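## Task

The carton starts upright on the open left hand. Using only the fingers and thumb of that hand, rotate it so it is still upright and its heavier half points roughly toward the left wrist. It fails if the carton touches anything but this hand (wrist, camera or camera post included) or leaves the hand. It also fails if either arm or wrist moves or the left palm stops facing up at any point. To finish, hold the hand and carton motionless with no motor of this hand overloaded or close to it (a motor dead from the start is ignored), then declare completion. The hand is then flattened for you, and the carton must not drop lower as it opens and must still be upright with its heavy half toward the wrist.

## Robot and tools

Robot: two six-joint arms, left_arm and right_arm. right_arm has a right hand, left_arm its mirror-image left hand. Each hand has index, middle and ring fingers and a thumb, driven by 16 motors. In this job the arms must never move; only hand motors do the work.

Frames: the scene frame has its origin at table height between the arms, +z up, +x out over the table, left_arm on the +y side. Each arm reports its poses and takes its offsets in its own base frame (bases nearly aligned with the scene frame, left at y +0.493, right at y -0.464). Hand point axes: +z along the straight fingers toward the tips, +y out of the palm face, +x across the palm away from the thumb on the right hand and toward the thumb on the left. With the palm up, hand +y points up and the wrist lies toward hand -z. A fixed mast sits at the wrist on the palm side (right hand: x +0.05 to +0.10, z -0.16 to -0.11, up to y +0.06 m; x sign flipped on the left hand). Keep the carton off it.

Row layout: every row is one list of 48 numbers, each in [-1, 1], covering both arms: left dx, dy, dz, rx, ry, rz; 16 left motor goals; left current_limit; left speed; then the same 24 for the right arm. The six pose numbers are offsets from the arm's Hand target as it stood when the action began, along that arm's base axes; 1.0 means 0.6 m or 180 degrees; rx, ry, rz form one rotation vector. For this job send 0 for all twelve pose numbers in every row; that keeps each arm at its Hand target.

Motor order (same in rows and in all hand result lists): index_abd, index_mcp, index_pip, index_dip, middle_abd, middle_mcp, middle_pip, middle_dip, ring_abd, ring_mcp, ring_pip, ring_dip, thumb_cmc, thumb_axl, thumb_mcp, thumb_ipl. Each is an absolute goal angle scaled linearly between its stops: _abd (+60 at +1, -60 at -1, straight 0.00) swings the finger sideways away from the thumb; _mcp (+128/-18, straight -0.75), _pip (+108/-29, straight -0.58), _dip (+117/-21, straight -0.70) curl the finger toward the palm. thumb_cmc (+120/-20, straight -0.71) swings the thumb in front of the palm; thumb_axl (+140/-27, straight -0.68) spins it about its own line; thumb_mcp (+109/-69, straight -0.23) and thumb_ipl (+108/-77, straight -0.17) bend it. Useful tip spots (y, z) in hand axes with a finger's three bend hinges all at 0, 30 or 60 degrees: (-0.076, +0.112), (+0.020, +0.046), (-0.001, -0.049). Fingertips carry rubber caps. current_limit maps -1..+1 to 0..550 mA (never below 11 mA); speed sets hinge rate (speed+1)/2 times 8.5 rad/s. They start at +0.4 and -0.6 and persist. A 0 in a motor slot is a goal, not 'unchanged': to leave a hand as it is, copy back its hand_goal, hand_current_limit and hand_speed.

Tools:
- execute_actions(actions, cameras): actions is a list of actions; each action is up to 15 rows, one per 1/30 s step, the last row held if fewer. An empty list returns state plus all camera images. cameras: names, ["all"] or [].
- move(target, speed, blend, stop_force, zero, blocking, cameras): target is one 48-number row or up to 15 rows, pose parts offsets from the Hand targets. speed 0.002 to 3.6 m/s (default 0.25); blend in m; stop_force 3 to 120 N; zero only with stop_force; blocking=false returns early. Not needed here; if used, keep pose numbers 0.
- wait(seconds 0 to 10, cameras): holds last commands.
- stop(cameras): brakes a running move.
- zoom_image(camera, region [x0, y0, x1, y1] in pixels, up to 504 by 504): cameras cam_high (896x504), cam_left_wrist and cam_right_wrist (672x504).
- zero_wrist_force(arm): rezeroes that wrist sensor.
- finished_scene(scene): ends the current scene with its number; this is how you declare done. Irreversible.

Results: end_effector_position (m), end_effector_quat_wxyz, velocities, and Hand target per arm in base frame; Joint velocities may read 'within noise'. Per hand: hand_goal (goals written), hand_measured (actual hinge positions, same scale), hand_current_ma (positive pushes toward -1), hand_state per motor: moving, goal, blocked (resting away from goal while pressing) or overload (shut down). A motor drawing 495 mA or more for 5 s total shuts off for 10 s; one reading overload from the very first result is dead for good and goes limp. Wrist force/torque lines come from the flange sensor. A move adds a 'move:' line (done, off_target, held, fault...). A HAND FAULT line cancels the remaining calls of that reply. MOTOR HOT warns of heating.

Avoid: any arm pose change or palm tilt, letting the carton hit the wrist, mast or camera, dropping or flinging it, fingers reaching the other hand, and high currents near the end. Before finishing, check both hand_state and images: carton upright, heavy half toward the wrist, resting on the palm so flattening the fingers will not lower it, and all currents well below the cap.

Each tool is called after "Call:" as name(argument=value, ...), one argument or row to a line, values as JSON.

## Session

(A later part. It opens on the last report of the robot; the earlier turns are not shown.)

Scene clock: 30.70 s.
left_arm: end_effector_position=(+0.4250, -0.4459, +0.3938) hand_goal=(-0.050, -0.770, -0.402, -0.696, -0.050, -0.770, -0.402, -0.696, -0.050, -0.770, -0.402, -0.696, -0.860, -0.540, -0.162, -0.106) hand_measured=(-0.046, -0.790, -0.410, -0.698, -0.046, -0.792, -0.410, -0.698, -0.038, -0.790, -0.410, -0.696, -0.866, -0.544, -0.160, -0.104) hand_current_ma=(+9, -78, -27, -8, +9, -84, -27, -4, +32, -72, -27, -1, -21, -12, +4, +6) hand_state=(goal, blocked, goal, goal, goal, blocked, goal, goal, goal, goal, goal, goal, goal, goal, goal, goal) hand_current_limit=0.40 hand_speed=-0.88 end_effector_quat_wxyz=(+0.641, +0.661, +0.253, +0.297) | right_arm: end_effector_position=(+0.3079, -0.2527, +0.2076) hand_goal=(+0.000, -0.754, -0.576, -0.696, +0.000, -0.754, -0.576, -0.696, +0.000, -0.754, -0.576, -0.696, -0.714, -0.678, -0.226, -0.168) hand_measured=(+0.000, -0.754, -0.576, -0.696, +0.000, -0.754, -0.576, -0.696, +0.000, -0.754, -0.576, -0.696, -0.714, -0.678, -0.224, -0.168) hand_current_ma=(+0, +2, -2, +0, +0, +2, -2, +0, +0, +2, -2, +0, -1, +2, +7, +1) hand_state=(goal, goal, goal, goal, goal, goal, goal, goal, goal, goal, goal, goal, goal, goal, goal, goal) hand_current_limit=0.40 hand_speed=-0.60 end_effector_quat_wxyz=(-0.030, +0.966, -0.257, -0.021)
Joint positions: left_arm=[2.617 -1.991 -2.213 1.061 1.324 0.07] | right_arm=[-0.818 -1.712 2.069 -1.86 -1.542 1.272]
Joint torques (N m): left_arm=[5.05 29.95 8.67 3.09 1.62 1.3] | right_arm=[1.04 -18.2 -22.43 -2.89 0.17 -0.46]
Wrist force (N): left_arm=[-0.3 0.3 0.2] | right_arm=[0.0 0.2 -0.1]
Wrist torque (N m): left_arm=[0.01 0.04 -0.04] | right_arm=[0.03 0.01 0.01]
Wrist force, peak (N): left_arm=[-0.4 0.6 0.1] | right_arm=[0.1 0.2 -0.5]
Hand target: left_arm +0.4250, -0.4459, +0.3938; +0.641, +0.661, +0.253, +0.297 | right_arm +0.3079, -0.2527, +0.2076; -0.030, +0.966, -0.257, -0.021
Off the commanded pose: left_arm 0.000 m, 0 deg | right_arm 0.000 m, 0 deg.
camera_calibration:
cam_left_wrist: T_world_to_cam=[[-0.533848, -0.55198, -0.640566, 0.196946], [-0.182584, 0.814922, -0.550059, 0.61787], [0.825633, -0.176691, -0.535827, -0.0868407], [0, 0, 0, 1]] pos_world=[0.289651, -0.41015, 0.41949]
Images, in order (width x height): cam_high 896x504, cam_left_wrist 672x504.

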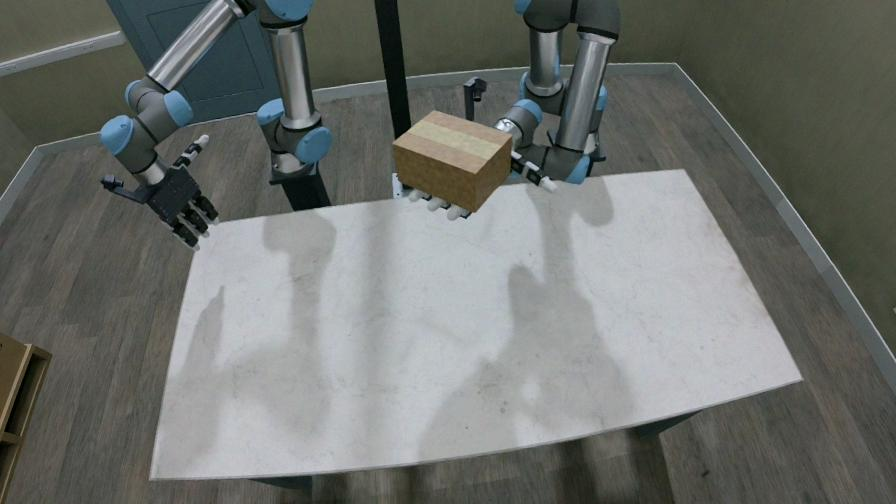

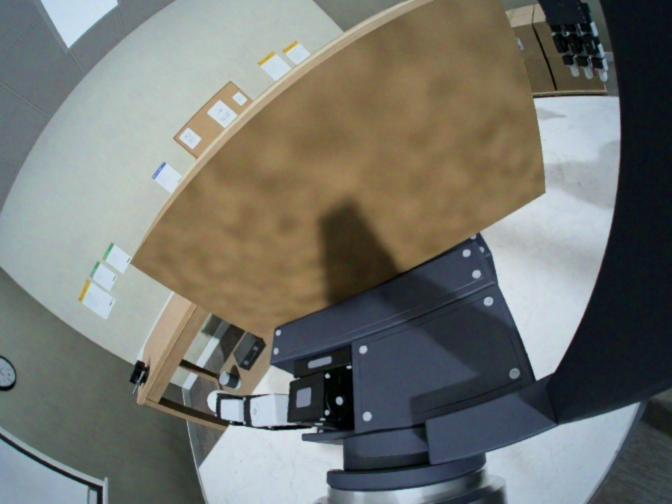

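Call:
execute_actions(
  actions=[
    [[0,0,0,0,0,0, 0,-0.77,-0.6,-0.696,0,-0.77,-0.6,-0.696,0,-0.77,-0.6,-0.696,0.104,-0.54,-0.162,-0.106,0.4,-0.7, 0,0,0,0,0,0, 0,-0.754,-0.576,-0.696,0,-0.754,-0.576,-0.696,0,-0.754,-0.576,-0.696,-0.714,-0.678,-0.226,-0.168,0.4,-0.6]],
    [[0,0,0,0,0,0, 0,-0.754,-0.576,-0.696,0,-0.754,-0.576,-0.696,0,-0.754,-0.576,-0.696,0.104,-0.54,-0.162,-0.106,0.4,-0.8, 0,0,0,0,0,0, 0,-0.754,-0.576,-0.696,0,-0.754,-0.576,-0.696,0,-0.754,-0.576,-0.696,-0.714,-0.678,-0.226,-0.168,0.4,-0.6]],
    [[0,0,0,0,0,0, 0,-0.754,-0.576,-0.696,0,-0.754,-0.576,-0.696,0,-0.754,-0.576,-0.696,0.104,-0.54,-0.162,-0.106,0.4,-0.8, 0,0,0,0,0,0, 0,-0.754,-0.576,-0.696,0,-0.754,-0.576,-0.696,0,-0.754,-0.576,-0.696,-0.714,-0.678,-0.226,-0.168,0.4,-0.6]],
  ],
  cameras=["cam_left_wrist"],
)

Call:
wait(
  seconds=0.05,
)

Call:
wait(
  seconds=0.05,
)

Call:
wait(
  seconds=0.05,
)

Call:
wait(
  seconds=0.05,
)

Call:
wait(
  seconds=0.05,
)

Call:
wait(
  seconds=0.05,
)

Call:
wait(
  seconds=0.05,
)

Call:
wait(
  seconds=0.05,
)

Call:
wait(
  seconds=0.05,
)

Call:
wait(
  seconds=0.05,
)

Call:
wait(
  seconds=0.05,
)

Call:
wait(
  seconds=0.05,
)

Call:
wait(
  seconds=0.05,
)

Call:
wait(
  seconds=0.05,
)

Scene clock: 33.23 s.
left_arm: end_effector_position=(+0.4250, -0.4459, +0.3938) hand_goal=(+0.000, -0.754, -0.576, -0.696, +0.000, -0.754, -0.576, -0.696, +0.000, -0.754, -0.576, -0.696, +0.104, -0.540, -0.162, -0.106) hand_measured=(-0.002, -0.784, -0.584, -0.698, -0.002, -0.782, -0.584, -0.698, -0.004, -0.780, -0.584, -0.696, +0.092, -0.542, -0.160, -0.104) hand_current_ma=(-7, -118, -24, -8, -6, -114, -25, -4, -7, -101, -26, -1, -43, -10, +4, +6) hand_state=(goal, blocked, goal, goal, goal, blocked, goal, goal, goal, blocked, goal, goal, goal, goal, goal, goal) hand_current_limit=0.40 hand_speed=-0.80 end_effector_quat_wxyz=(+0.641, +0.661, +0.253, +0.297) | right_arm: end_effector_position=(+0.3079, -0.2527, +0.2076) hand_goal=(+0.000, -0.754, -0.576, -0.696, +0.000, -0.754, -0.576, -0.696, +0.000, -0.754, -0.576, -0.696, -0.714, -0.678, -0.226, -0.168) hand_measured=(+0.000, -0.754, -0.576, -0.696, +0.000, -0.754, -0.576, -0.696, +0.000, -0.754, -0.576, -0.696, -0.714, -0.678, -0.224, -0.168) hand_current_ma=(+0, +2, -2, +0, +0, +2, -2, +0, +0, +2, -2, +0, -1, +2, +7, +1) hand_state=(goal, goal, goal, goal, goal, goal, goal, goal, goal, goal, goal, goal, goal, goal, goal, goal) hand_current_limit=0.40 hand_speed=-0.60 end_effector_quat_wxyz=(-0.030, +0.966, -0.257, -0.021)
Joint positions: left_arm=[2.617 -1.991 -2.213 1.061 1.324 0.07] | right_arm=[-0.818 -1.712 2.069 -1.86 -1.542 1.272]
Joint torques (N m): left_arm=[5.73 29.45 8.75 3.03 1.74 1.14] | right_arm=[0.75 -17.84 -21.33 -2.75 0.45 -0.21]
Wrist force (N): left_arm=[-0.1 0.2 0.2] | right_arm=[0.2 0.1 -0.1]
Wrist torque (N m): left_arm=[0.01 0.01 0.02] | right_arm=[0.02 -0.02 0.02]
Wrist force, peak (N): left_arm=[-0.1 0.4 0.5] | right_arm=[0.2 0.4 -0.1]
Hand target: left_arm +0.4250, -0.4459, +0.3938; +0.641, +0.661, +0.253, +0.297 | right_arm +0.3079, -0.2527, +0.2076; -0.030, +0.966, -0.257, -0.021
Off the commanded pose: left_arm 0.000 m, 0 deg | right_arm 0.000 m, 0 deg.
camera_calibration:
cam_left_wrist: T_world_to_cam=[[-0.533848, -0.55198, -0.640566, 0.196946], [-0.182584, 0.814922, -0.550059, 0.61787], [0.825633, -0.176691, -0.535827, -0.0868407], [0, 0, 0, 1]] pos_world=[0.289651, -0.41015, 0.41949]
Images, in order (width x height): cam_left_wrist 672x504.

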